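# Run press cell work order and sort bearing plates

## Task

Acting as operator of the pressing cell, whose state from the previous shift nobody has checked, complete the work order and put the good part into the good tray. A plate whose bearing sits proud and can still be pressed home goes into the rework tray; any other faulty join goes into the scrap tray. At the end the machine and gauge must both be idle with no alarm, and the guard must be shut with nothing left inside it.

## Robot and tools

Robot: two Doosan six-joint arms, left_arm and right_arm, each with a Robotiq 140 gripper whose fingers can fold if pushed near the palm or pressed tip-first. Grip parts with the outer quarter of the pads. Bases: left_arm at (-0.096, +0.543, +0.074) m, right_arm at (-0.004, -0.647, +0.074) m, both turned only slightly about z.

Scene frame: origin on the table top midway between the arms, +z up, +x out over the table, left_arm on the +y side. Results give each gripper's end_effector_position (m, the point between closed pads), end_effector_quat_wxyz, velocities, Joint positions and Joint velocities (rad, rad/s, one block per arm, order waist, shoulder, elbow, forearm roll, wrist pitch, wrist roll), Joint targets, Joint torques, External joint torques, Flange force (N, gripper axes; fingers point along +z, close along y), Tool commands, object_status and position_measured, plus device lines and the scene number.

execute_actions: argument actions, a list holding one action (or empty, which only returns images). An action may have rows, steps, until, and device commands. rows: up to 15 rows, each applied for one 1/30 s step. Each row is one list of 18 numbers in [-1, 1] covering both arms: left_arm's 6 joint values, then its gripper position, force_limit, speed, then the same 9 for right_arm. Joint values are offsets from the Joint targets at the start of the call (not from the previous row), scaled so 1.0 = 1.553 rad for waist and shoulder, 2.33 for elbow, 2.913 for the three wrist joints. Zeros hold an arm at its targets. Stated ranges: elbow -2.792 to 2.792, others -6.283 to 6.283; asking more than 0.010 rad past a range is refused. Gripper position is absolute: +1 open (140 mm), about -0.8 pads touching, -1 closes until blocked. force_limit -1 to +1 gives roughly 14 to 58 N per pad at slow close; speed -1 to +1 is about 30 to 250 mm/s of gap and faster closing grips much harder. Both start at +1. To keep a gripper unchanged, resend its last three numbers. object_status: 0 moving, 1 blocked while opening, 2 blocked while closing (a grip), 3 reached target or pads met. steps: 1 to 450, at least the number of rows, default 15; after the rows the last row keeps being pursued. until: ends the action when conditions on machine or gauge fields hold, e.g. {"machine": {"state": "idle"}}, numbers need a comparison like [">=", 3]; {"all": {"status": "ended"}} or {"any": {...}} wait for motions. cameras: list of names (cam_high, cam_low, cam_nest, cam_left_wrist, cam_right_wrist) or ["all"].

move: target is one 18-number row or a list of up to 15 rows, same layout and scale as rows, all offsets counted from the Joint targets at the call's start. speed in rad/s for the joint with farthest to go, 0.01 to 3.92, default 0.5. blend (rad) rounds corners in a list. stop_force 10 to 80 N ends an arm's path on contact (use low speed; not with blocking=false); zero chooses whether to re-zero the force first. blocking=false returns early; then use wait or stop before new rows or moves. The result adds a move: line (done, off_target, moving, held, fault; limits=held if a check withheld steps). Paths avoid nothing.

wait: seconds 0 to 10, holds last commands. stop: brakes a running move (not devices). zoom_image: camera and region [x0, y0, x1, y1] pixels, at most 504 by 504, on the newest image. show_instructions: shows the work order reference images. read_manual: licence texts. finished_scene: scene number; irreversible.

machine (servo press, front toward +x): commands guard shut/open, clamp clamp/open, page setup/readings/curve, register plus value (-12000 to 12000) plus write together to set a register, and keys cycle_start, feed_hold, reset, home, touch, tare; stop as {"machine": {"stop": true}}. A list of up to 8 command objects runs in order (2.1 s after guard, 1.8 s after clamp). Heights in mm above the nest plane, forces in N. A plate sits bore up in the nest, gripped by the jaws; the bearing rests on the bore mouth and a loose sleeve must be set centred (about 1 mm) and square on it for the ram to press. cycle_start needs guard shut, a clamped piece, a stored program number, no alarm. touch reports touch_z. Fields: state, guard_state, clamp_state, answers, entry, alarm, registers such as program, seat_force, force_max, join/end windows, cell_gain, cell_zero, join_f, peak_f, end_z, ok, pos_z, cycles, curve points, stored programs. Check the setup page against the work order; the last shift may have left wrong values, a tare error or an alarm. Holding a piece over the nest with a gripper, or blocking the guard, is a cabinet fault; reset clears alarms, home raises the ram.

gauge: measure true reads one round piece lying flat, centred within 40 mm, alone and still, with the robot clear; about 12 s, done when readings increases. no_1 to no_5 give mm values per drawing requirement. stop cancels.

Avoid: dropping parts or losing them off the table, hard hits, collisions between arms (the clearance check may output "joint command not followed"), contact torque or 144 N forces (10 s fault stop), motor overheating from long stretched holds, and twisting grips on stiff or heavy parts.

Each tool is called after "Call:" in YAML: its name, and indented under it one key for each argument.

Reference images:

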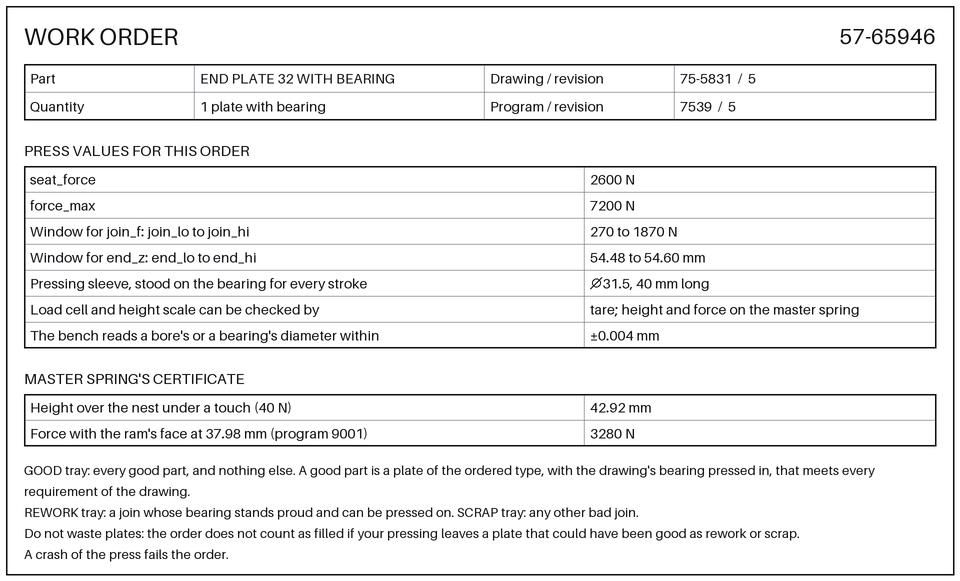

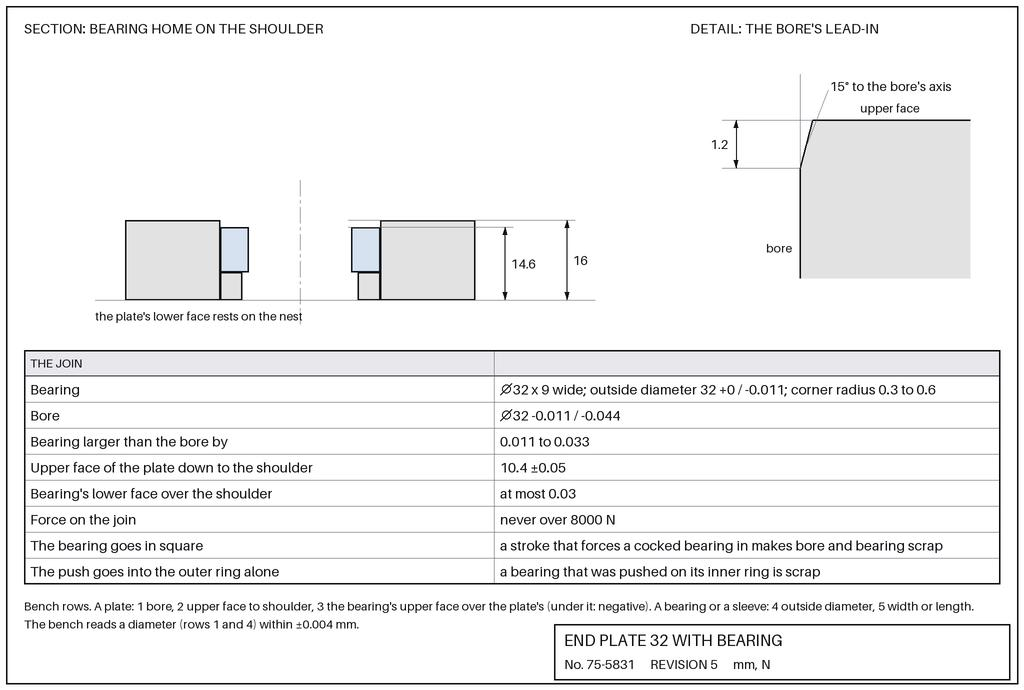

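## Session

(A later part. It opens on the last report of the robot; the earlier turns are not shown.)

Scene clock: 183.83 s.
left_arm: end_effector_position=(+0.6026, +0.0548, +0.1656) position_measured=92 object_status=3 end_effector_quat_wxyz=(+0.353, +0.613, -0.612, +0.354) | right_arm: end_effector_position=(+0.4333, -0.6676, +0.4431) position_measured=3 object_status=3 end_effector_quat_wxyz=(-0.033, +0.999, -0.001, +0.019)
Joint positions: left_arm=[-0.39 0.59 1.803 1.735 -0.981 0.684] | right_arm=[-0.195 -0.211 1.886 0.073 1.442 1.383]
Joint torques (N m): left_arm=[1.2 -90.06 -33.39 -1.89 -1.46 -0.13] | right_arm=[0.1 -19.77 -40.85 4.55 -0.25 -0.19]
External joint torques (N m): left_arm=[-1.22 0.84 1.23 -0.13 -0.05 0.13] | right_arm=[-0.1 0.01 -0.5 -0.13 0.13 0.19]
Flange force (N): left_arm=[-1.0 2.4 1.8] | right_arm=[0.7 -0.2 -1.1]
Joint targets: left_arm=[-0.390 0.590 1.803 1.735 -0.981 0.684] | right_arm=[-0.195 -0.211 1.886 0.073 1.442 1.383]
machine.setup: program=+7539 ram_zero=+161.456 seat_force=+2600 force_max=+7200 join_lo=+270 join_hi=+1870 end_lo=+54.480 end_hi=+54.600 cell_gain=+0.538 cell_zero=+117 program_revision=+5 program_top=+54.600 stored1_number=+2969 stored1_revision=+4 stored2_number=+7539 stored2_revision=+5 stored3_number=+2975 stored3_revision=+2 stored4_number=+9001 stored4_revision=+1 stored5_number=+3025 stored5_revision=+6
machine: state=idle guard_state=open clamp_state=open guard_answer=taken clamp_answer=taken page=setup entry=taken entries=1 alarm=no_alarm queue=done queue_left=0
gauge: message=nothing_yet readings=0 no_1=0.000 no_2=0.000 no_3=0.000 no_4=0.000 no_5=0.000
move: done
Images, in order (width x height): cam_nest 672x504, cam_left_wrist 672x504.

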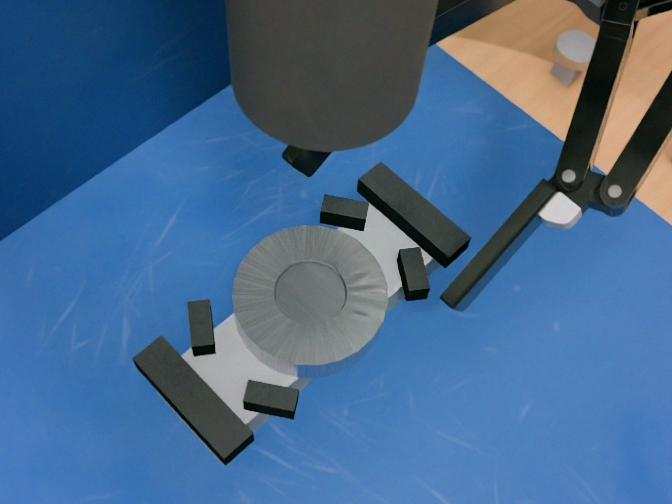

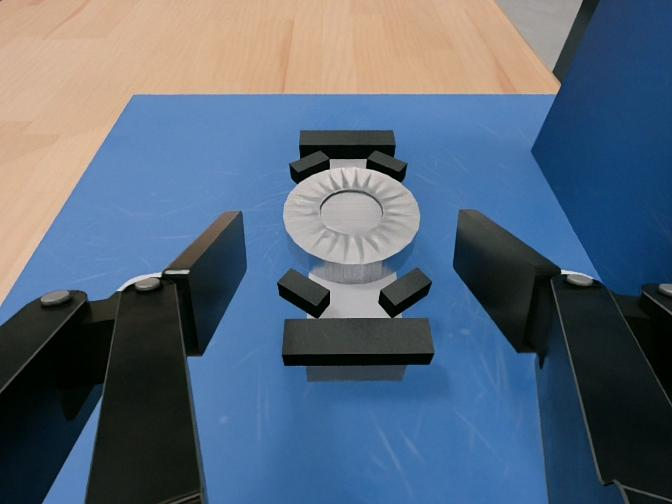

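Call:
move:
  target:
    - [-0.0278,0.0264,-0.0063,-0.0161,0.0111,0.009,0.295,0,-1,0,0,0,0,0,0,1,1,1]
    - [-0.0278,0.0264,-0.0063,-0.0161,0.0111,0.009,-1,0,-1,0,0,0,0,0,0,1,1,1]
  speed: 0.2
  cameras: ["cam_left_wrist","cam_nest"]

Scene clock: 200.40 s.
left_arm: end_effector_position=(+0.6024, +0.0212, +0.1411) position_measured=127 object_status=0 end_effector_quat_wxyz=(+0.353, +0.613, -0.612, +0.353) | right_arm: end_effector_position=(+0.4333, -0.6676, +0.4431) position_measured=3 object_status=3 end_effector_quat_wxyz=(-0.033, +0.999, -0.001, +0.019)
Joint positions: left_arm=[-0.433 0.631 1.788 1.688 -0.949 0.71] | right_arm=[-0.195 -0.211 1.886 0.073 1.442 1.383]
Joint torques (N m): left_arm=[-4.1 -85.68 -30.08 -0.41 -0.27 -0.22] | right_arm=[-0.36 -19.72 -41.16 4.53 -0.3 -0.17]
External joint torques (N m): left_arm=[4.11 -6.79 -1.4 -1.39 -1.3 0.21] | right_arm=[0.39 0 -0.2 -0.1 0.18 0.17]
Flange force (N): left_arm=[2.7 3.3 -9.5] | right_arm=[0.4 -1.3 -0.6]
Joint targets: left_arm=[-0.433 0.631 1.788 1.688 -0.949 0.710] | right_arm=[-0.195 -0.211 1.886 0.073 1.442 1.383]
machine.setup: program=+7539 ram_zero=+161.456 seat_force=+2600 force_max=+7200 join_lo=+270 join_hi=+1870 end_lo=+54.480 end_hi=+54.600 cell_gain=+0.538 cell_zero=+117 program_revision=+5 program_top=+54.600 stored1_number=+2969 stored1_revision=+4 stored2_number=+7539 stored2_revision=+5 stored3_number=+2975 stored3_revision=+2 stored4_number=+9001 stored4_revision=+1 stored5_number=+3025 stored5_revision=+6
machine: state=idle guard_state=open clamp_state=open guard_answer=taken clamp_answer=taken page=setup entry=taken entries=1 alarm=no_alarm queue=done queue_left=0
gauge: message=nothing_yet readings=0 no_1=0.000 no_2=0.000 no_3=0.000 no_4=0.000 no_5=0.000
move: done
Images, in order (width x height): cam_nest 672x504, cam_left_wrist 672x504.

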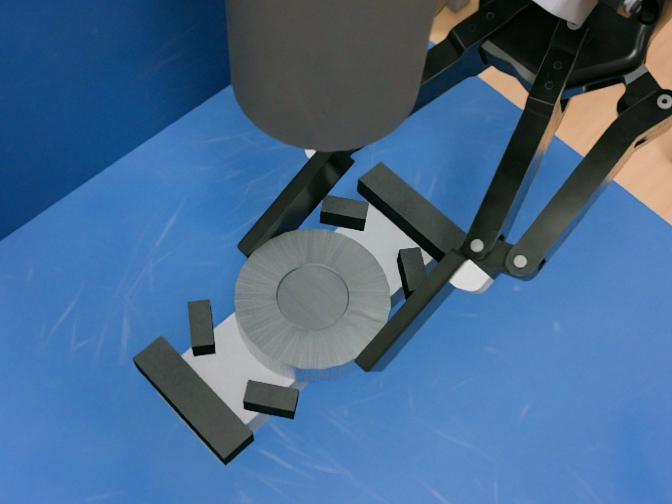

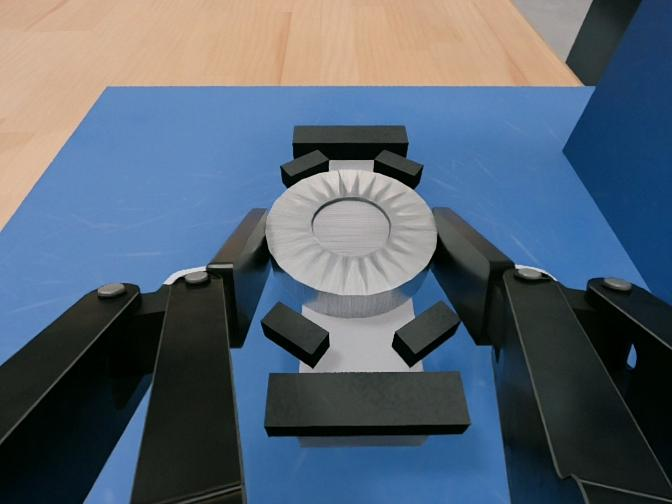

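Call:
wait:
  seconds: 0.5

Scene clock: 204.43 s.
left_arm: end_effector_position=(+0.6024, +0.0212, +0.1410) position_measured=127 object_status=2 end_effector_quat_wxyz=(+0.353, +0.613, -0.612, +0.353) | right_arm: end_effector_position=(+0.4333, -0.6676, +0.4431) position_measured=3 object_status=3 end_effector_quat_wxyz=(-0.033, +0.999, -0.001, +0.019)
Joint positions: left_arm=[-0.433 0.631 1.788 1.688 -0.949 0.71] | right_arm=[-0.195 -0.211 1.886 0.073 1.442 1.383]
Joint torques (N m): left_arm=[-4.27 -85.59 -30.37 -0.44 -0.29 -0.27] | right_arm=[-0.02 -19.89 -40.89 4.5 -0.26 -0.22]
External joint torques (N m): left_arm=[4.19 -6.66 -1.16 -1.36 -1.28 0.27] | right_arm=[0.06 -0.42 -0.57 -0.07 0.15 0.22]
Flange force (N): left_arm=[2.4 3.6 -9.6] | right_arm=[0.1 -0.7 -1.3]
Joint targets: left_arm=[-0.433 0.631 1.788 1.688 -0.949 0.710] | right_arm=[-0.195 -0.211 1.886 0.073 1.442 1.383]
Tool commands: left_gripper/position=-1.0 left_gripper/force_limit=+0.0 left_gripper/speed=-1.0 right_gripper/position=+1.0 right_gripper/force_limit=+1.0 right_gripper/speed=+1.0
machine.setup: program=+7539 ram_zero=+161.456 seat_force=+2600 force_max=+7200 join_lo=+270 join_hi=+1870 end_lo=+54.480 end_hi=+54.600 cell_gain=+0.538 cell_zero=+117 program_revision=+5 program_top=+54.600 stored1_number=+2969 stored1_revision=+4 stored2_number=+7539 stored2_revision=+5 stored3_number=+2975 stored3_revision=+2 stored4_number=+9001 stored4_revision=+1 stored5_number=+3025 stored5_revision=+6
machine: state=idle guard_state=open clamp_state=open guard_answer=taken clamp_answer=taken page=setup entry=taken entries=1 alarm=no_alarm queue=done queue_left=0
gauge: message=nothing_yet readings=0 no_1=0.000 no_2=0.000 no_3=0.000 no_4=0.000 no_5=0.000
wait: 0.50 s; at rest from the start

Call:
move:
  target:
    - [0,-0.0198,-0.003,0.0092,-0.0017,-0.0158,-1,0,-1,0,0,0,0,0,0,1,1,1]
    - [0.2301,-0.1007,0.0157,0.0967,-0.0939,-0.0194,-1,0,-1,0,0,0,0,0,0,1,1,1]
    - [0.3585,0.0220,0.0079,-0.5795,0.1963,0.2955,-1,0,-1,0,0,0,0,0,0,1,1,1]
  speed: [0.15,0.5,0.8]
  blend: [0.01,0.1,0]
  cameras: ["cam_left_wrist","cam_nest","cam_high"]

Scene clock: 230.90 s.
left_arm: end_effector_position=(+0.8977, +0.7657, +0.1094) position_measured=127 object_status=2 end_effector_quat_wxyz=(-0.047, +0.862, +0.081, +0.497) | right_arm: end_effector_position=(+0.4333, -0.6676, +0.4431) position_measured=3 object_status=3 end_effector_quat_wxyz=(-0.033, +0.999, -0.001, +0.019)
Joint positions: left_arm=[0.124 0.666 1.807 0.001 -0.377 1.57] | right_arm=[-0.195 -0.211 1.886 0.073 1.442 1.383]
Joint torques (N m): left_arm=[0.54 -94.27 -30.38 2.74 -2.92 -0.18] | right_arm=[-0.23 -19.87 -41.16 4.55 -0.24 -0.15]
External joint torques (N m): left_arm=[-0.51 1.87 2.1 -0.08 0.52 0.17] | right_arm=[0.28 -0.37 -0.27 -0.12 0.12 0.15]
Flange force (N): left_arm=[-2.7 1.5 -0.8] | right_arm=[-0.1 -1.1 -0.7]
Joint targets: left_arm=[0.124 0.666 1.807 0.001 -0.377 1.571] | right_arm=[-0.195 -0.211 1.886 0.073 1.442 1.383]
machine.setup: program=+7539 ram_zero=+161.456 seat_force=+2600 force_max=+7200 join_lo=+270 join_hi=+1870 end_lo=+54.480 end_hi=+54.600 cell_gain=+0.538 cell_zero=+117 program_revision=+5 program_top=+54.600 stored1_number=+2969 stored1_revision=+4 stored2_number=+7539 stored2_revision=+5 stored3_number=+2975 stored3_revision=+2 stored4_number=+9001 stored4_revision=+1 stored5_number=+3025 stored5_revision=+6
machine: state=idle guard_state=open clamp_state=open guard_answer=taken clamp_answer=taken page=setup entry=taken entries=1 alarm=no_alarm queue=done queue_left=0
gauge: message=nothing_yet readings=0 no_1=0.000 no_2=0.000 no_3=0.000 no_4=0.000 no_5=0.000
move: done
Images, in order (width x height): cam_high 672x504, cam_nest 672x504, cam_left_wrist 672x504.

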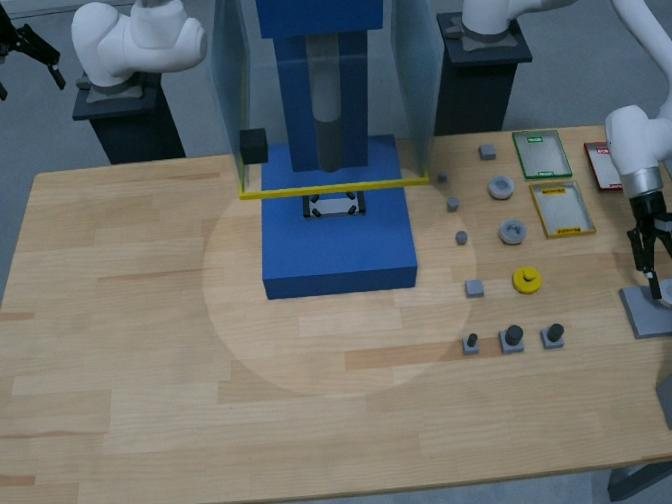

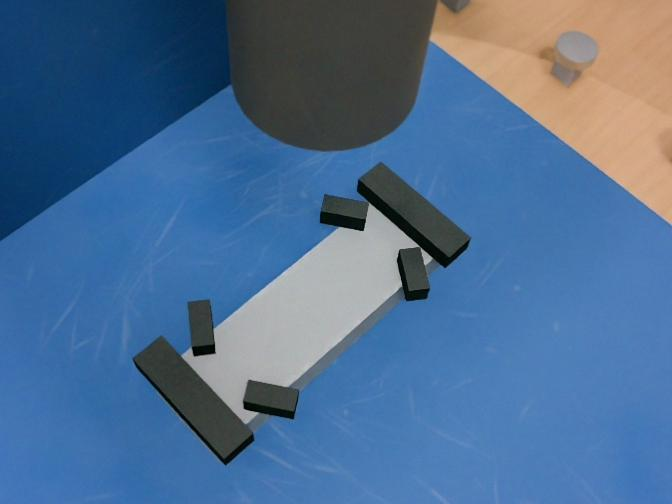

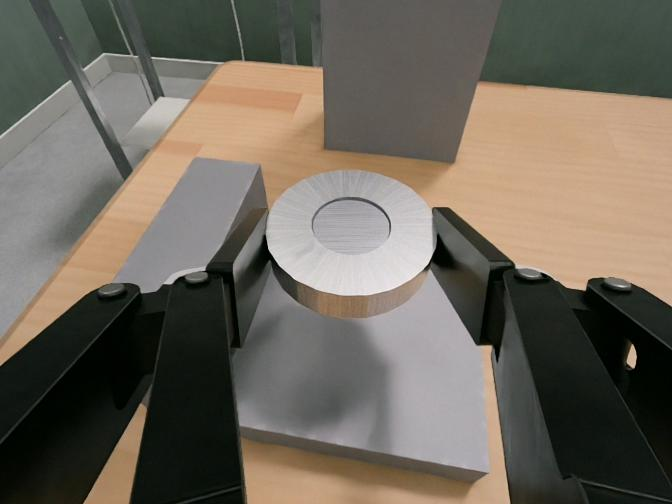

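Call:
move:
  target: [0,0.0563,0.0015,0,-0.0312,0,-1,0,-1,0,0,0,0,0,0,1,1,1]
  speed: 0.2

Call:
move:
  target: [0,0.0209,-0.0009,0,-0.0105,0,-1,0,-1,0,0,0,0,0,0,1,1,1]
  speed: 0.02
  stop_force: 10
  cameras: ["cam_left_wrist"]

Scene clock: 246.67 s.
left_arm: end_effector_position=(+0.8979, +0.7658, +0.0452) position_measured=127 object_status=2 end_effector_quat_wxyz=(-0.047, +0.862, +0.081, +0.498) | right_arm: end_effector_position=(+0.4333, -0.6676, +0.4431) position_measured=3 object_status=3 end_effector_quat_wxyz=(-0.033, +0.999, -0.001, +0.019)
Joint positions: left_arm=[0.124 0.752 1.81 0 -0.468 1.571] | right_arm=[-0.195 -0.211 1.886 0.073 1.442 1.383]
Joint torques (N m): left_arm=[-0.82 28.54 35.84 2.35 32.7 -0.41] | right_arm=[-0.19 -19.86 -40.99 4.51 -0.23 -0.23]
External joint torques (N m): left_arm=[1.06 -124.95 -61.21 0 -35.12 0.41] | right_arm=[0.26 -0.26 -0.35 -0.09 0.12 0.23]
Flange force (N): left_arm=[94.5 0.4 -83.5] | right_arm=[0.2 -1.2 -0.8]
Joint targets: left_arm=[0.124 0.753 1.810 0.001 -0.468 1.571] | right_arm=[-0.195 -0.211 1.886 0.073 1.442 1.383]
machine.setup: program=+7539 ram_zero=+161.456 seat_force=+2600 force_max=+7200 join_lo=+270 join_hi=+1870 end_lo=+54.480 end_hi=+54.600 cell_gain=+0.538 cell_zero=+117 program_revision=+5 program_top=+54.600 stored1_number=+2969 stored1_revision=+4 stored2_number=+7539 stored2_revision=+5 stored3_number=+2975 stored3_revision=+2 stored4_number=+9001 stored4_revision=+1 stored5_number=+3025 stored5_revision=+6
machine: state=idle guard_state=open clamp_state=open guard_answer=taken clamp_answer=taken page=setup entry=taken entries=1 alarm=no_alarm queue=done queue_left=0
gauge: message=nothing_yet readings=0 no_1=0.000 no_2=0.000 no_3=0.000 no_4=0.000 no_5=0.000
move: done

Scene clock: 247.23 s.
left_arm: end_effector_position=(+0.8978, +0.7658, +0.0447) position_measured=127 object_status=2 end_effector_quat_wxyz=(-0.047, +0.862, +0.081, +0.498) | right_arm: end_effector_position=(+0.4333, -0.6676, +0.4431) position_measured=3 object_status=3 end_effector_quat_wxyz=(-0.033, +0.999, -0.001, +0.019)
Joint positions: left_arm=[0.124 0.753 1.81 0 -0.468 1.571] | right_arm=[-0.195 -0.211 1.886 0.073 1.442 1.383]
Joint torques (N m): left_arm=[-0.47 35.29 44.26 2.26 35.91 -0.41] | right_arm=[-0.33 -19.89 -40.93 4.55 -0.2 -0.17]
External joint torques (N m): left_arm=[0.79 -131.51 -69.81 0.1 -38.34 0.4] | right_arm=[0.26 0.03 -0.51 -0.12 0.08 0.17]
Flange force (N): left_arm=[102.7 0.1 -78.2] | right_arm=[0.9 -1.0 -0.9]
Joint targets: left_arm=[0.124 0.753 1.810 0.000 -0.468 1.571] | right_arm=[-0.195 -0.211 1.886 0.073 1.442 1.383]
machine.setup: program=+7539 ram_zero=+161.456 seat_force=+2600 force_max=+7200 join_lo=+270 join_hi=+1870 end_lo=+54.480 end_hi=+54.600 cell_gain=+0.538 cell_zero=+117 program_revision=+5 program_top=+54.600 stored1_number=+2969 stored1_revision=+4 stored2_number=+7539 stored2_revision=+5 stored3_number=+2975 stored3_revision=+2 stored4_number=+9001 stored4_revision=+1 stored5_number=+3025 stored5_revision=+6
machine: state=idle guard_state=open clamp_state=open guard_answer=taken clamp_answer=taken page=setup entry=taken entries=1 alarm=no_alarm queue=done queue_left=0
gauge: message=nothing_yet readings=0 no_1=0.000 no_2=0.000 no_3=0.000 no_4=0.000 no_5=0.000
move: contact (left_arm); left_arm: the shoulder is farthest, 0.033 rad from its target
Images, in order (width x height): cam_left_wrist 672x504.

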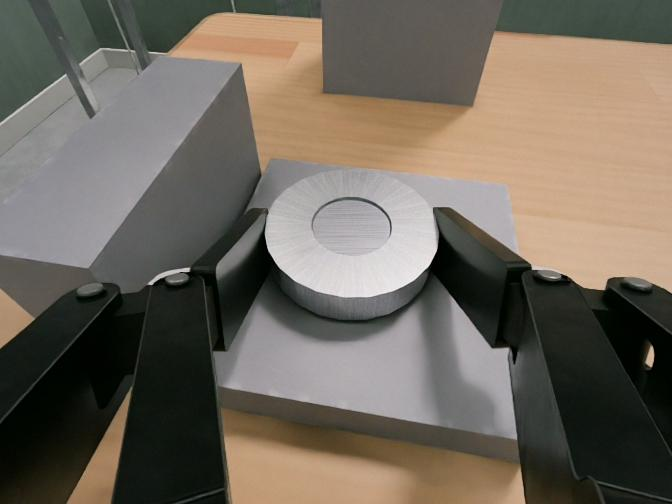

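Call:
move:
  target: [0,-0.0017,0,0,0.001,0,-1,0,-1,0,0,0,0,0,0,1,1,1]
  speed: 0.02

Scene clock: 254.13 s.
left_arm: end_effector_position=(+0.8977, +0.7658, +0.0463) position_measured=127 object_status=2 end_effector_quat_wxyz=(-0.047, +0.862, +0.081, +0.497) | right_arm: end_effector_position=(+0.4333, -0.6676, +0.4431) position_measured=3 object_status=3 end_effector_quat_wxyz=(-0.033, +0.999, -0.001, +0.019)
Joint positions: left_arm=[0.124 0.75 1.81 0 -0.465 1.571] | right_arm=[-0.195 -0.211 1.886 0.073 1.442 1.383]
Joint torques (N m): left_arm=[0.65 2.94 33.36 2.2 27.88 -0.39] | right_arm=[-0.07 -19.64 -41.03 4.52 -0.19 -0.16]
External joint torques (N m): left_arm=[-0.7 -99.01 -58.67 0.15 -30.28 0.39] | right_arm=[0.08 -0.58 -0.44 -0.09 0.08 0.16]
Flange force (N): left_arm=[81.0 1.3 -48.1] | right_arm=[-0.3 -0.7 -1.0]
Joint targets: left_arm=[0.124 0.750 1.810 0.000 -0.465 1.571] | right_arm=[-0.195 -0.211 1.886 0.073 1.442 1.383]
machine.setup: program=+7539 ram_zero=+161.456 seat_force=+2600 force_max=+7200 join_lo=+270 join_hi=+1870 end_lo=+54.480 end_hi=+54.600 cell_gain=+0.538 cell_zero=+117 program_revision=+5 program_top=+54.600 stored1_number=+2969 stored1_revision=+4 stored2_number=+7539 stored2_revision=+5 stored3_number=+2975 stored3_revision=+2 stored4_number=+9001 stored4_revision=+1 stored5_number=+3025 stored5_revision=+6
machine: state=idle guard_state=open clamp_state=open guard_answer=taken clamp_answer=taken page=setup entry=taken entries=1 alarm=no_alarm queue=done queue_left=0
gauge: message=nothing_yet readings=0 no_1=0.000 no_2=0.000 no_3=0.000 no_4=0.000 no_5=0.000
move: done

Call:
move:
  target: [0,-0.0030,0,0,0.0018,0,-1,0,-1,0,0,0,0,0,0,1,1,1]
  speed: 0.02

Scene clock: 257.67 s.
left_arm: end_effector_position=(+0.8976, +0.7658, +0.0494) position_measured=127 object_status=2 end_effector_quat_wxyz=(-0.047, +0.863, +0.081, +0.497) | right_arm: end_effector_position=(+0.4333, -0.6676, +0.4431) position_measured=3 object_status=3 end_effector_quat_wxyz=(-0.033, +0.999, -0.001, +0.019)
Joint positions: left_arm=[0.124 0.746 1.81 0 -0.46 1.571] | right_arm=[-0.195 -0.211 1.886 0.073 1.442 1.383]
Joint torques (N m): left_arm=[2.94 -57.16 7.81 2 12.18 -0.39] | right_arm=[-0.03 -19.88 -40.84 4.52 -0.26 -0.17]
External joint torques (N m): left_arm=[-2.72 -38.59 -33.51 0.38 -14.6 0.39] | right_arm=[0.06 -0.36 -0.6 -0.09 0.15 0.16]
Flange force (N): left_arm=[37.7 2.5 0.1] | right_arm=[0.2 -0.6 -1.3]
Joint targets: left_arm=[0.124 0.746 1.810 0.000 -0.460 1.571] | right_arm=[-0.195 -0.211 1.886 0.073 1.442 1.383]
machine.setup: program=+7539 ram_zero=+161.456 seat_force=+2600 force_max=+7200 join_lo=+270 join_hi=+1870 end_lo=+54.480 end_hi=+54.600 cell_gain=+0.538 cell_zero=+117 program_revision=+5 program_top=+54.600 stored1_number=+2969 stored1_revision=+4 stored2_number=+7539 stored2_revision=+5 stored3_number=+2975 stored3_revision=+2 stored4_number=+9001 stored4_revision=+1 stored5_number=+3025 stored5_revision=+6
machine: state=idle guard_state=open clamp_state=open guard_answer=taken clamp_answer=taken page=setup entry=taken entries=1 alarm=no_alarm queue=done queue_left=0
gauge: message=nothing_yet readings=0 no_1=0.000 no_2=0.000 no_3=0.000 no_4=0.000 no_5=0.000
move: done

Call:
move:
  target:
    - [0,-0.0522,-0.0015,0,0.0285,0,-1,0,-1,0,0,0,0,0,0,1,1,1]
    - [0.1301,-0.2127,0.1735,0.74,-0.2855,-0.1687,-1,0,-1,0,0,0,0,0,0,1,1,1]
  speed: [0.2,0.8]
  blend: [0.03,0]
  cameras: ["cam_left_wrist","cam_high"]

Scene clock: 285.37 s.
left_arm: end_effector_position=(+0.3763, +0.4857, +0.1402) position_measured=127 object_status=2 end_effector_quat_wxyz=(+0.353, +0.613, -0.612, +0.354) | right_arm: end_effector_position=(+0.4333, -0.6676, +0.4431) position_measured=3 object_status=3 end_effector_quat_wxyz=(-0.033, +0.999, -0.001, +0.019)
Joint positions: left_arm=[0.326 0.415 2.214 2.156 -1.292 1.079] | right_arm=[-0.195 -0.211 1.886 0.073 1.442 1.383]
Joint torques (N m): left_arm=[0.72 -65.2 -23.87 -2.32 -2.58 -0.11] | right_arm=[0 -19.73 -41.04 4.54 -0.23 -0.19]
External joint torques (N m): left_arm=[-0.78 0.88 1.2 0.08 0.45 0.11] | right_arm=[-0.07 0.29 -0.23 -0.13 0.11 0.18]
Flange force (N): left_arm=[-1.1 0.9 3.2] | right_arm=[0.8 -0.2 -0.5]
Joint targets: left_arm=[0.326 0.415 2.214 2.156 -1.292 1.079] | right_arm=[-0.195 -0.211 1.886 0.073 1.442 1.383]
machine.setup: program=+7539 ram_zero=+161.456 seat_force=+2600 force_max=+7200 join_lo=+270 join_hi=+1870 end_lo=+54.480 end_hi=+54.600 cell_gain=+0.538 cell_zero=+117 program_revision=+5 program_top=+54.600 stored1_number=+2969 stored1_revision=+4 stored2_number=+7539 stored2_revision=+5 stored3_number=+2975 stored3_revision=+2 stored4_number=+9001 stored4_revision=+1 stored5_number=+3025 stored5_revision=+6
machine: state=idle guard_state=open clamp_state=open guard_answer=taken clamp_answer=taken page=setup entry=taken entries=1 alarm=no_alarm queue=done queue_left=0
gauge: message=nothing_yet readings=0 no_1=0.000 no_2=0.000 no_3=0.000 no_4=0.000 no_5=0.000
move: done
Images, in order (width x height): cam_high 672x504, cam_left_wrist 672x504.

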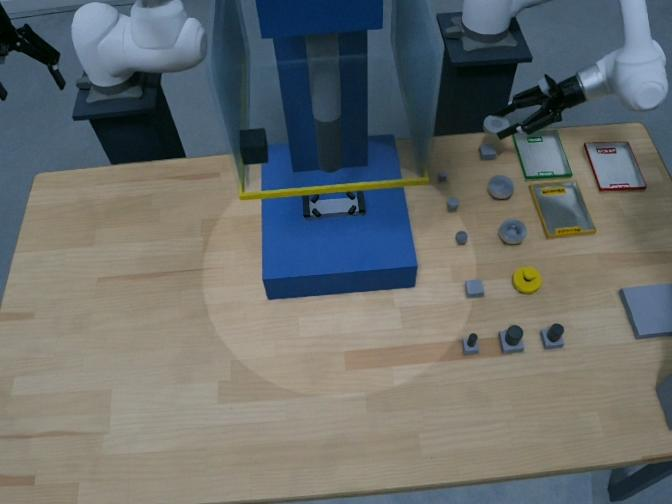

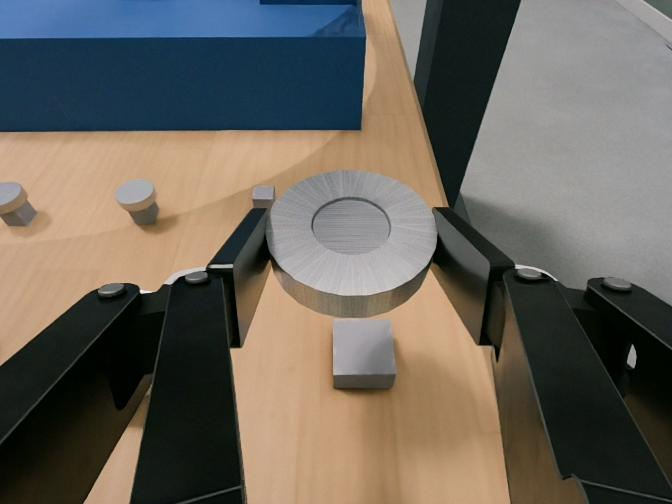

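Call:
move:
  target: [0.0041,0.0677,0.0132,-0.0111,0.0243,0.0418,-1,0,-1,0,0,0,0,0,0,1,1,1]
  speed: 0.2

Call:
move:
  target: [0,0.0375,0,-0.0067,0.0104,0.0185,-1,0,-1,0,0,0,0,0,0,1,1,1]
  speed: 0.015
  stop_force: 10
  cameras: ["cam_left_wrist"]

Scene clock: 308.37 s.
left_arm: end_effector_position=(+0.3653, +0.4847, +0.0783) position_measured=127 object_status=2 end_effector_quat_wxyz=(+0.353, +0.613, -0.612, +0.354) | right_arm: end_effector_position=(+0.4333, -0.6676, +0.4431) position_measured=3 object_status=3 end_effector_quat_wxyz=(-0.033, +0.999, -0.001, +0.019)
Joint positions: left_arm=[0.332 0.52 2.245 2.123 -1.221 1.201] | right_arm=[-0.195 -0.211 1.886 0.073 1.442 1.383]
Joint torques (N m): left_arm=[0.54 -70.18 -18.65 -1.71 -2.72 -0.15] | right_arm=[0.15 -19.81 -40.91 4.52 -0.25 -0.19]
External joint torques (N m): left_arm=[-0.58 0.84 0.66 0.05 0.47 0.15] | right_arm=[-0.35 0.64 -0.37 -0.11 0.12 0.19]
Flange force (N): left_arm=[-1.3 0.4 2.6] | right_arm=[1.5 0.5 -0.7]
Joint targets: left_arm=[0.332 0.520 2.245 2.123 -1.221 1.201] | right_arm=[-0.195 -0.211 1.886 0.073 1.442 1.383]
machine.setup: program=+7539 ram_zero=+161.456 seat_force=+2600 force_max=+7200 join_lo=+270 join_hi=+1870 end_lo=+54.480 end_hi=+54.600 cell_gain=+0.538 cell_zero=+117 program_revision=+5 program_top=+54.600 stored1_number=+2969 stored1_revision=+4 stored2_number=+7539 stored2_revision=+5 stored3_number=+2975 stored3_revision=+2 stored4_number=+9001 stored4_revision=+1 stored5_number=+3025 stored5_revision=+6
machine: state=idle guard_state=open clamp_state=open guard_answer=taken clamp_answer=taken page=setup entry=taken entries=1 alarm=no_alarm queue=done queue_left=0
gauge: message=nothing_yet readings=0 no_1=0.000 no_2=0.000 no_3=0.000 no_4=0.000 no_5=0.000
move: done

Scene clock: 312.87 s.
left_arm: end_effector_position=(+0.3656, +0.4847, +0.0483) position_measured=127 object_status=2 end_effector_quat_wxyz=(+0.353, +0.613, -0.612, +0.354) | right_arm: end_effector_position=(+0.4333, -0.6676, +0.4431) position_measured=3 object_status=3 end_effector_quat_wxyz=(-0.033, +0.999, -0.001, +0.019)
Joint positions: left_arm=[0.332 0.579 2.245 2.104 -1.191 1.255] | right_arm=[-0.195 -0.211 1.886 0.073 1.442 1.383]
Joint torques (N m): left_arm=[0.68 -72.58 -16.19 -1.43 -2.83 -0.14] | right_arm=[0.28 -20.11 -41 4.46 -0.25 -0.19]
External joint torques (N m): left_arm=[-0.52 0.34 0.47 0.04 0.54 0.14] | right_arm=[-0.29 0.23 -0.51 -0.03 0.12 0.19]
Flange force (N): left_arm=[-0.4 0.6 2.1] | right_arm=[1.0 0.3 -1.1]
Joint targets: left_arm=[0.332 0.579 2.245 2.104 -1.191 1.255] | right_arm=[-0.195 -0.211 1.886 0.073 1.442 1.383]
machine.setup: program=+7539 ram_zero=+161.456 seat_force=+2600 force_max=+7200 join_lo=+270 join_hi=+1870 end_lo=+54.480 end_hi=+54.600 cell_gain=+0.538 cell_zero=+117 program_revision=+5 program_top=+54.600 stored1_number=+2969 stored1_revision=+4 stored2_number=+7539 stored2_revision=+5 stored3_number=+2975 stored3_revision=+2 stored4_number=+9001 stored4_revision=+1 stored5_number=+3025 stored5_revision=+6
machine: state=idle guard_state=open clamp_state=open guard_answer=taken clamp_answer=taken page=setup entry=taken entries=1 alarm=no_alarm queue=done queue_left=0
gauge: message=nothing_yet readings=0 no_1=0.000 no_2=0.000 no_3=0.000 no_4=0.000 no_5=0.000
move: done
Images, in order (width x height): cam_left_wrist 672x504.

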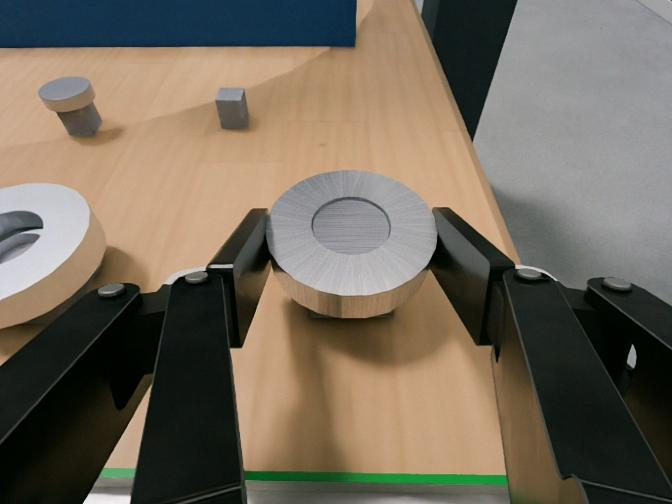

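Call:
move:
  target: [0,0.0155,0,-0.0027,0.0042,0.0078,-1,0,-1,0,0,0,0,0,0,1,1,1]
  speed: 0.015
  stop_force: 10
  cameras: ["cam_left_wrist"]

Scene clock: 318.63 s.
left_arm: end_effector_position=(+0.3654, +0.4846, +0.0415) position_measured=127 object_status=2 end_effector_quat_wxyz=(+0.353, +0.613, -0.612, +0.354) | right_arm: end_effector_position=(+0.4333, -0.6676, +0.4431) position_measured=3 object_status=3 end_effector_quat_wxyz=(-0.033, +0.999, -0.001, +0.019)
Joint positions: left_arm=[0.332 0.592 2.245 2.099 -1.184 1.267] | right_arm=[-0.195 -0.211 1.886 0.073 1.442 1.383]
Joint torques (N m): left_arm=[0.79 -69.72 -15.62 -0.8 0.26 0.02] | right_arm=[0.07 -19.88 -41.06 4.51 -0.29 -0.15]
External joint torques (N m): left_arm=[-0.74 -3.1 0.44 -0.52 -2.56 -0.03] | right_arm=[-0.2 0.19 -0.36 -0.09 0.16 0.15]
Flange force (N): left_arm=[8.0 0.8 -2.8] | right_arm=[0.7 0.1 -0.9]
Joint targets: left_arm=[0.332 0.592 2.245 2.100 -1.184 1.267] | right_arm=[-0.195 -0.211 1.886 0.073 1.442 1.383]
machine.setup: program=+7539 ram_zero=+161.456 seat_force=+2600 force_max=+7200 join_lo=+270 join_hi=+1870 end_lo=+54.480 end_hi=+54.600 cell_gain=+0.538 cell_zero=+117 program_revision=+5 program_top=+54.600 stored1_number=+2969 stored1_revision=+4 stored2_number=+7539 stored2_revision=+5 stored3_number=+2975 stored3_revision=+2 stored4_number=+9001 stored4_revision=+1 stored5_number=+3025 stored5_revision=+6
machine: state=idle guard_state=open clamp_state=open guard_answer=taken clamp_answer=taken page=setup entry=taken entries=1 alarm=no_alarm queue=done queue_left=0
gauge: message=nothing_yet readings=0 no_1=0.000 no_2=0.000 no_3=0.000 no_4=0.000 no_5=0.000
move: contact (left_arm); left_arm: the shoulder is farthest, 0.011 rad from its target
Images, in order (width x height): cam_left_wrist 672x504.

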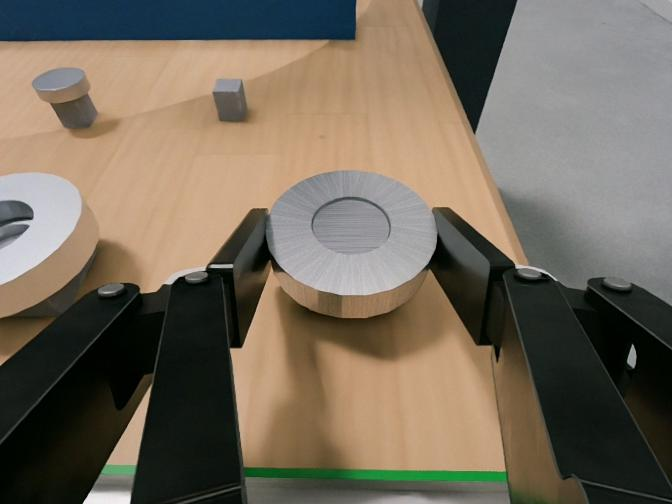

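Call:
move:
  target:
    - [0,0,0,0,0,0,0.295,0,-1,0,0,0,0,0,0,1,1,1]
    - [0,-0.0125,0,0.0022,-0.0035,-0.0062,0.295,0,-1,0,0,0,0,0,0,1,1,1]
    - [0,-0.0125,0,0.0022,-0.0035,-0.0062,-1,0,-1,0,0,0,0,0,0,1,1,1]
  speed: 0.1
  cameras: ["cam_left_wrist"]

Scene clock: 330.13 s.
left_arm: end_effector_position=(+0.3657, +0.4847, +0.0516) position_measured=127 object_status=0 end_effector_quat_wxyz=(+0.353, +0.613, -0.612, +0.354) | right_arm: end_effector_position=(+0.4333, -0.6676, +0.4431) position_measured=3 object_status=3 end_effector_quat_wxyz=(-0.033, +0.999, -0.001, +0.019)
Joint positions: left_arm=[0.332 0.573 2.245 2.106 -1.194 1.249] | right_arm=[-0.195 -0.211 1.886 0.073 1.442 1.383]
Joint torques (N m): left_arm=[-0.37 -69.26 -15.01 -0.85 -0.93 -0.13] | right_arm=[-0.03 -19.72 -41.16 4.53 -0.2 -0.18]
External joint torques (N m): left_arm=[0.34 -2.47 -1.03 -0.57 -1.36 0.12] | right_arm=[0.23 -0.47 -0.25 -0.1 0.09 0.18]
Flange force (N): left_arm=[4.4 -0.6 -3.4] | right_arm=[-0.3 -1.0 -0.6]
Joint targets: left_arm=[0.332 0.573 2.245 2.106 -1.194 1.249] | right_arm=[-0.195 -0.211 1.886 0.073 1.442 1.383]
machine.setup: program=+7539 ram_zero=+161.456 seat_force=+2600 force_max=+7200 join_lo=+270 join_hi=+1870 end_lo=+54.480 end_hi=+54.600 cell_gain=+0.538 cell_zero=+117 program_revision=+5 program_top=+54.600 stored1_number=+2969 stored1_revision=+4 stored2_number=+7539 stored2_revision=+5 stored3_number=+2975 stored3_revision=+2 stored4_number=+9001 stored4_revision=+1 stored5_number=+3025 stored5_revision=+6
machine: state=idle guard_state=open clamp_state=open guard_answer=taken clamp_answer=taken page=setup entry=taken entries=1 alarm=no_alarm queue=done queue_left=0
gauge: message=nothing_yet readings=0 no_1=0.000 no_2=0.000 no_3=0.000 no_4=0.000 no_5=0.000
move: done
Images, in order (width x height): cam_left_wrist 672x504.

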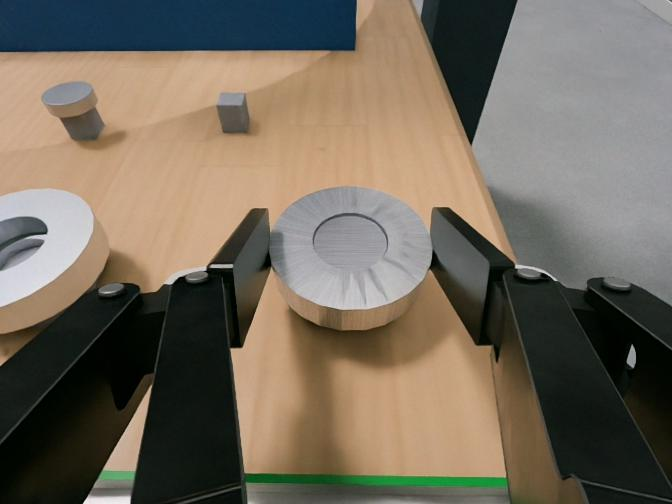

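Call:
move:
  target:
    - [-0.0038,-0.1013,-0.0132,0.0171,-0.0335,-0.0581,-1,0,-1,0,0,0,0,0,0,1,1,1]
    - [-0.1341,0.0592,-0.1882,-0.723,0.2805,0.1105,-1,0,-1,0,0,0,0,0,0,1,1,1]
    - [-0.1341,0.1042,-0.1871,-0.723,0.2555,0.1105,-1,0,-1,0,0,0,0,0,0,1,1,1]
  speed: [0.3,0.9,0.2]
  blend: [0.03,0.03,0]
  cameras: ["cam_left_wrist"]

Call:
move:
  target: [0,0.0113,0.0003,0,-0.0063,0,-1,0,-1,0,0,0,0,0,0,1,1,1]
  speed: 0.012
  stop_force: 10
  cameras: ["cam_left_wrist"]

Scene clock: 345.57 s.
left_arm: end_effector_position=(+0.8985, +0.7662, +0.0589) position_measured=127 object_status=2 end_effector_quat_wxyz=(-0.047, +0.862, +0.081, +0.498) | right_arm: end_effector_position=(+0.4333, -0.6676, +0.4431) position_measured=3 object_status=3 end_effector_quat_wxyz=(-0.033, +0.999, -0.001, +0.019)
Joint positions: left_arm=[0.124 0.734 1.809 0 -0.45 1.571] | right_arm=[-0.195 -0.211 1.886 0.073 1.442 1.383]
Joint torques (N m): left_arm=[0.77 -97.67 -27.89 2.51 -2.94 -0.21] | right_arm=[0.12 -20.1 -41.09 4.54 -0.19 -0.18]
External joint torques (N m): left_arm=[-0.63 2.04 1.77 -0.08 0.51 0.21] | right_arm=[-0.14 0.65 -0.04 -0.15 0.08 0.18]
Flange force (N): left_arm=[-2.5 1.5 -0.1] | right_arm=[1.1 0.0 -0.1]
Joint targets: left_arm=[0.124 0.734 1.809 0.000 -0.450 1.571] | right_arm=[-0.195 -0.211 1.886 0.073 1.442 1.383]
machine.setup: program=+7539 ram_zero=+161.456 seat_force=+2600 force_max=+7200 join_lo=+270 join_hi=+1870 end_lo=+54.480 end_hi=+54.600 cell_gain=+0.538 cell_zero=+117 program_revision=+5 program_top=+54.600 stored1_number=+2969 stored1_revision=+4 stored2_number=+7539 stored2_revision=+5 stored3_number=+2975 stored3_revision=+2 stored4_number=+9001 stored4_revision=+1 stored5_number=+3025 stored5_revision=+6
machine: state=idle guard_state=open clamp_state=open guard_answer=taken clamp_answer=taken page=setup entry=taken entries=1 alarm=no_alarm queue=done queue_left=0
gauge: message=nothing_yet readings=0 no_1=0.000 no_2=0.000 no_3=0.000 no_4=0.000 no_5=0.000
move: done
Images, in order (width x height): cam_left_wrist 672x504.

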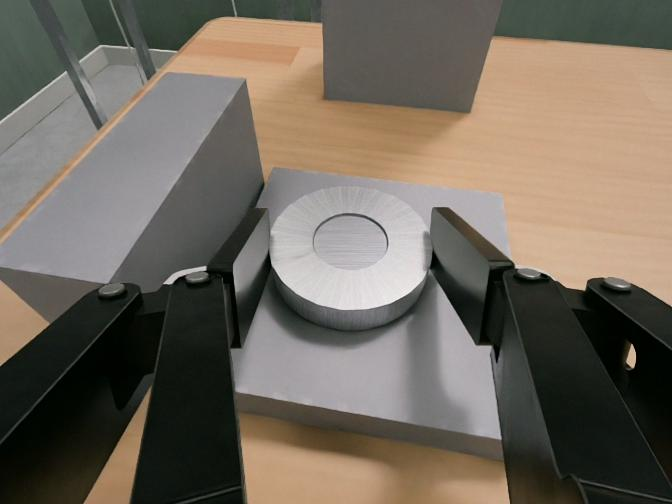

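Scene clock: 346.80 s.
left_arm: end_effector_position=(+0.8986, +0.7662, +0.0554) position_measured=127 object_status=2 end_effector_quat_wxyz=(-0.047, +0.862, +0.081, +0.498) | right_arm: end_effector_position=(+0.4333, -0.6676, +0.4431) position_measured=3 object_status=3 end_effector_quat_wxyz=(-0.033, +0.999, -0.001, +0.019)
Joint positions: left_arm=[0.124 0.739 1.809 0 -0.455 1.571] | right_arm=[-0.195 -0.211 1.886 0.073 1.442 1.383]
Joint torques (N m): left_arm=[0.41 -79.01 -19.23 2.56 2.09 0.14] | right_arm=[-0.03 -20.09 -41.2 4.56 -0.24 -0.19]
External joint torques (N m): left_arm=[-0.74 -16.84 -6.81 -0.13 -4.52 -0.14] | right_arm=[0.11 -0.07 -0.21 -0.13 0.12 0.18]
Flange force (N): left_arm=[11.4 1.4 -14.0] | right_arm=[0.2 -0.7 -0.6]
Joint targets: left_arm=[0.124 0.739 1.809 0.000 -0.455 1.571] | right_arm=[-0.195 -0.211 1.886 0.073 1.442 1.383]
machine.setup: program=+7539 ram_zero=+161.456 seat_force=+2600 force_max=+7200 join_lo=+270 join_hi=+1870 end_lo=+54.480 end_hi=+54.600 cell_gain=+0.538 cell_zero=+117 program_revision=+5 program_top=+54.600 stored1_number=+2969 stored1_revision=+4 stored2_number=+7539 stored2_revision=+5 stored3_number=+2975 stored3_revision=+2 stored4_number=+9001 stored4_revision=+1 stored5_number=+3025 stored5_revision=+6
machine: state=idle guard_state=open clamp_state=open guard_answer=taken clamp_answer=taken page=setup entry=taken entries=1 alarm=no_alarm queue=done queue_left=0
gauge: message=nothing_yet readings=0 no_1=0.000 no_2=0.000 no_3=0.000 no_4=0.000 no_5=0.000
move: contact (left_arm); left_arm: the wrist pitch is farthest, 0.013 rad from its target
Images, in order (width x height): cam_left_wrist 672x504.

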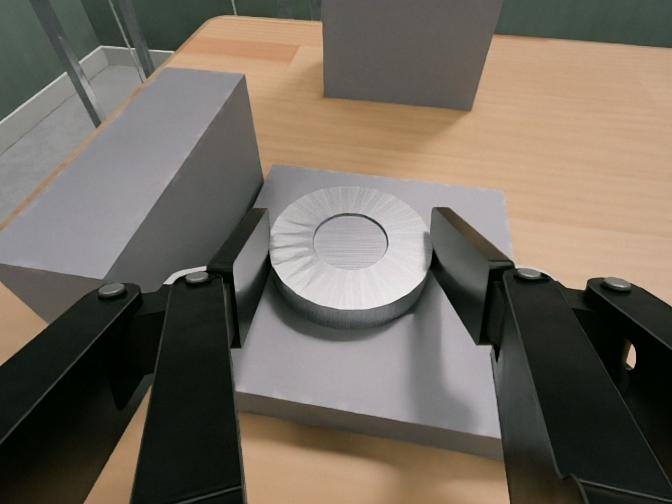

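Call:
move:
  target:
    - [0,0,0,0,0,0,0.295,0,-1,0,0,0,0,0,0,1,1,1]
    - [0,-0.2641,0.176,0,0.0005,0,0.295,0,-1,0,0,0,0,0,0,1,1,1]
  speed: 0.5
  cameras: ["cam_left_wrist"]

Call:
execute_actions:
  actions:
    - {"gauge":{"measure":true},"steps":3}

Scene clock: 356.23 s.
left_arm: end_effector_position=(+0.6849, +0.7257, +0.1836) position_measured=92 object_status=3 end_effector_quat_wxyz=(-0.047, +0.862, +0.081, +0.498) | right_arm: end_effector_position=(+0.4333, -0.6676, +0.4431) position_measured=3 object_status=3 end_effector_quat_wxyz=(-0.033, +0.999, -0.001, +0.019)
Joint positions: left_arm=[0.124 0.329 2.219 0 -0.454 1.571] | right_arm=[-0.195 -0.211 1.886 0.073 1.442 1.383]
Joint torques (N m): left_arm=[0.1 -59.68 -26.87 2.43 -2.36 -0.16] | right_arm=[0.25 -19.76 -40.94 4.5 -0.22 -0.2]
External joint torques (N m): left_arm=[-0.16 0.34 0.84 0 -0.07 0.16] | right_arm=[-0.29 -0.13 -0.45 -0.08 0.11 0.2]
Flange force (N): left_arm=[-1.6 0.8 -0.5] | right_arm=[0.3 0.2 -1.0]
Joint targets: left_arm=[0.124 0.329 2.219 0.000 -0.454 1.571] | right_arm=[-0.195 -0.211 1.886 0.073 1.442 1.383]
machine.setup: program=+7539 ram_zero=+161.456 seat_force=+2600 force_max=+7200 join_lo=+270 join_hi=+1870 end_lo=+54.480 end_hi=+54.600 cell_gain=+0.538 cell_zero=+117 program_revision=+5 program_top=+54.600 stored1_number=+2969 stored1_revision=+4 stored2_number=+7539 stored2_revision=+5 stored3_number=+2975 stored3_revision=+2 stored4_number=+9001 stored4_revision=+1 stored5_number=+3025 stored5_revision=+6
machine: state=idle guard_state=open clamp_state=open guard_answer=taken clamp_answer=taken page=setup entry=taken entries=1 alarm=no_alarm queue=done queue_left=0
gauge: message=nothing_yet readings=0 no_1=0.000 no_2=0.000 no_3=0.000 no_4=0.000 no_5=0.000
move: done
Images, in order (width x height): cam_left_wrist 672x504.

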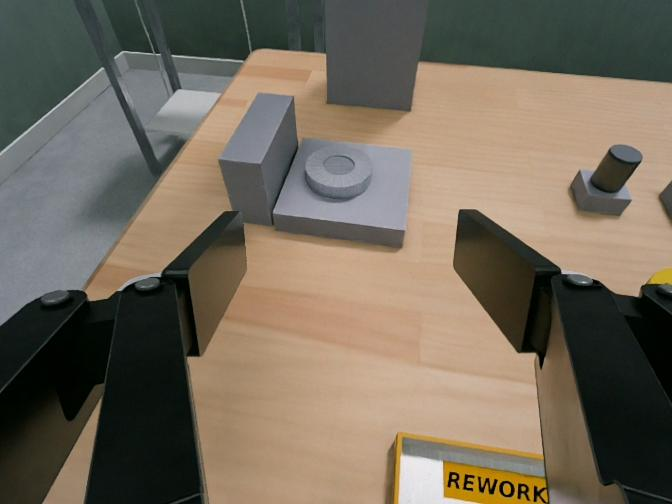

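Scene clock: 356.53 s.
left_arm: end_effector_position=(+0.6848, +0.7257, +0.1837) position_measured=92 object_status=3 end_effector_quat_wxyz=(-0.047, +0.862, +0.081, +0.498) | right_arm: end_effector_position=(+0.4333, -0.6676, +0.4431) position_measured=3 object_status=3 end_effector_quat_wxyz=(-0.033, +0.999, -0.001, +0.019)
Joint positions: left_arm=[0.124 0.329 2.219 0 -0.454 1.571] | right_arm=[-0.195 -0.211 1.886 0.073 1.442 1.383]
Joint torques (N m): left_arm=[0.68 -58.76 -26.47 2.41 -2.32 -0.2] | right_arm=[0.19 -19.91 -41.05 4.49 -0.27 -0.17]
External joint torques (N m): left_arm=[-0.66 -0.71 0.66 -0.01 -0.08 0.19] | right_arm=[-0.19 -0.21 -0.42 -0.06 0.15 0.16]
Flange force (N): left_arm=[-0.4 2.0 -2.2] | right_arm=[0.1 0.0 -1.0]
Joint targets: left_arm=[0.124 0.329 2.219 0.000 -0.454 1.571] | right_arm=[-0.195 -0.211 1.886 0.073 1.442 1.383]
Tool commands: left_gripper/position=+0.295 left_gripper/force_limit=+0.0 left_gripper/speed=-1.0 right_gripper/position=+1.0 right_gripper/force_limit=+1.0 right_gripper/speed=+1.0
machine.setup: program=+7539 ram_zero=+161.456 seat_force=+2600 force_max=+7200 join_lo=+270 join_hi=+1870 end_lo=+54.480 end_hi=+54.600 cell_gain=+0.538 cell_zero=+117 program_revision=+5 program_top=+54.600 stored1_number=+2969 stored1_revision=+4 stored2_number=+7539 stored2_revision=+5 stored3_number=+2975 stored3_revision=+2 stored4_number=+9001 stored4_revision=+1 stored5_number=+3025 stored5_revision=+6
machine: state=idle guard_state=open clamp_state=open guard_answer=taken clamp_answer=taken page=setup entry=taken entries=1 alarm=no_alarm queue=done queue_left=0
gauge: state=busy message=measure_taken readings=0 no_1=0.000 no_2=0.000 no_3=0.000 no_4=0.000 no_5=0.000

Call:
move:
  target: [-0.1971,0.0931,-0.0027,0,-0.0473,0,0.428,0,-1,0,0,0,0,0,0,1,1,1]
  speed: 0.5
  cameras: ["cam_left_wrist","cam_low"]

Scene clock: 369.37 s.
left_arm: end_effector_position=(+0.7190, +0.4802, +0.1099) position_measured=75 object_status=3 end_effector_quat_wxyz=(+0.030, +0.865, -0.052, +0.499) | right_arm: end_effector_position=(+0.4333, -0.6676, +0.4431) position_measured=3 object_status=3 end_effector_quat_wxyz=(-0.033, +0.999, -0.001, +0.019)
Joint positions: left_arm=[-0.182 0.474 2.213 0 -0.592 1.571] | right_arm=[-0.195 -0.211 1.886 0.073 1.442 1.383]
Joint torques (N m): left_arm=[1.27 -67.88 -21.39 1.9 -2.44 -0.09] | right_arm=[0 -19.95 -41.15 4.49 -0.22 -0.17]
External joint torques (N m): left_arm=[-1.24 0.19 0.63 -0.01 0.05 0.09] | right_arm=[0.03 -0.13 -0.26 -0.06 0.1 0.17]
Flange force (N): left_arm=[-0.8 2.6 -0.7] | right_arm=[0.2 -0.5 -0.6]
Joint targets: left_arm=[-0.182 0.474 2.213 0.000 -0.592 1.571] | right_arm=[-0.195 -0.211 1.886 0.073 1.442 1.383]
machine.setup: program=+7539 ram_zero=+161.456 seat_force=+2600 force_max=+7200 join_lo=+270 join_hi=+1870 end_lo=+54.480 end_hi=+54.600 cell_gain=+0.538 cell_zero=+117 program_revision=+5 program_top=+54.600 stored1_number=+2969 stored1_revision=+4 stored2_number=+7539 stored2_revision=+5 stored3_number=+2975 stored3_revision=+2 stored4_number=+9001 stored4_revision=+1 stored5_number=+3025 stored5_revision=+6
machine: state=idle guard_state=open clamp_state=open guard_answer=taken clamp_answer=taken page=setup entry=taken entries=1 alarm=no_alarm queue=done queue_left=0
gauge: message=measure_taken readings=1 no_1=0.000 no_2=0.000 no_3=-1.397 no_4=0.000 no_5=0.000
move: done
Images, in order (width x height): cam_low 672x504, cam_left_wrist 672x504.

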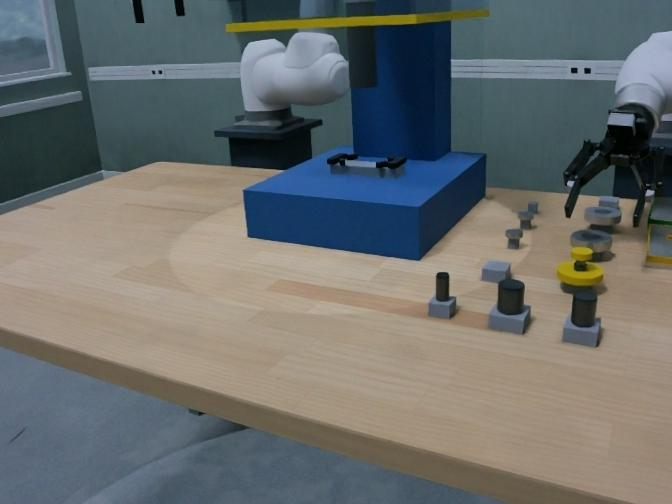

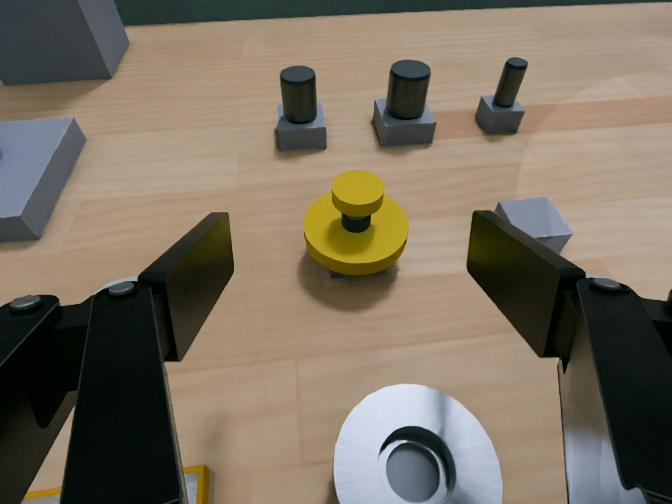

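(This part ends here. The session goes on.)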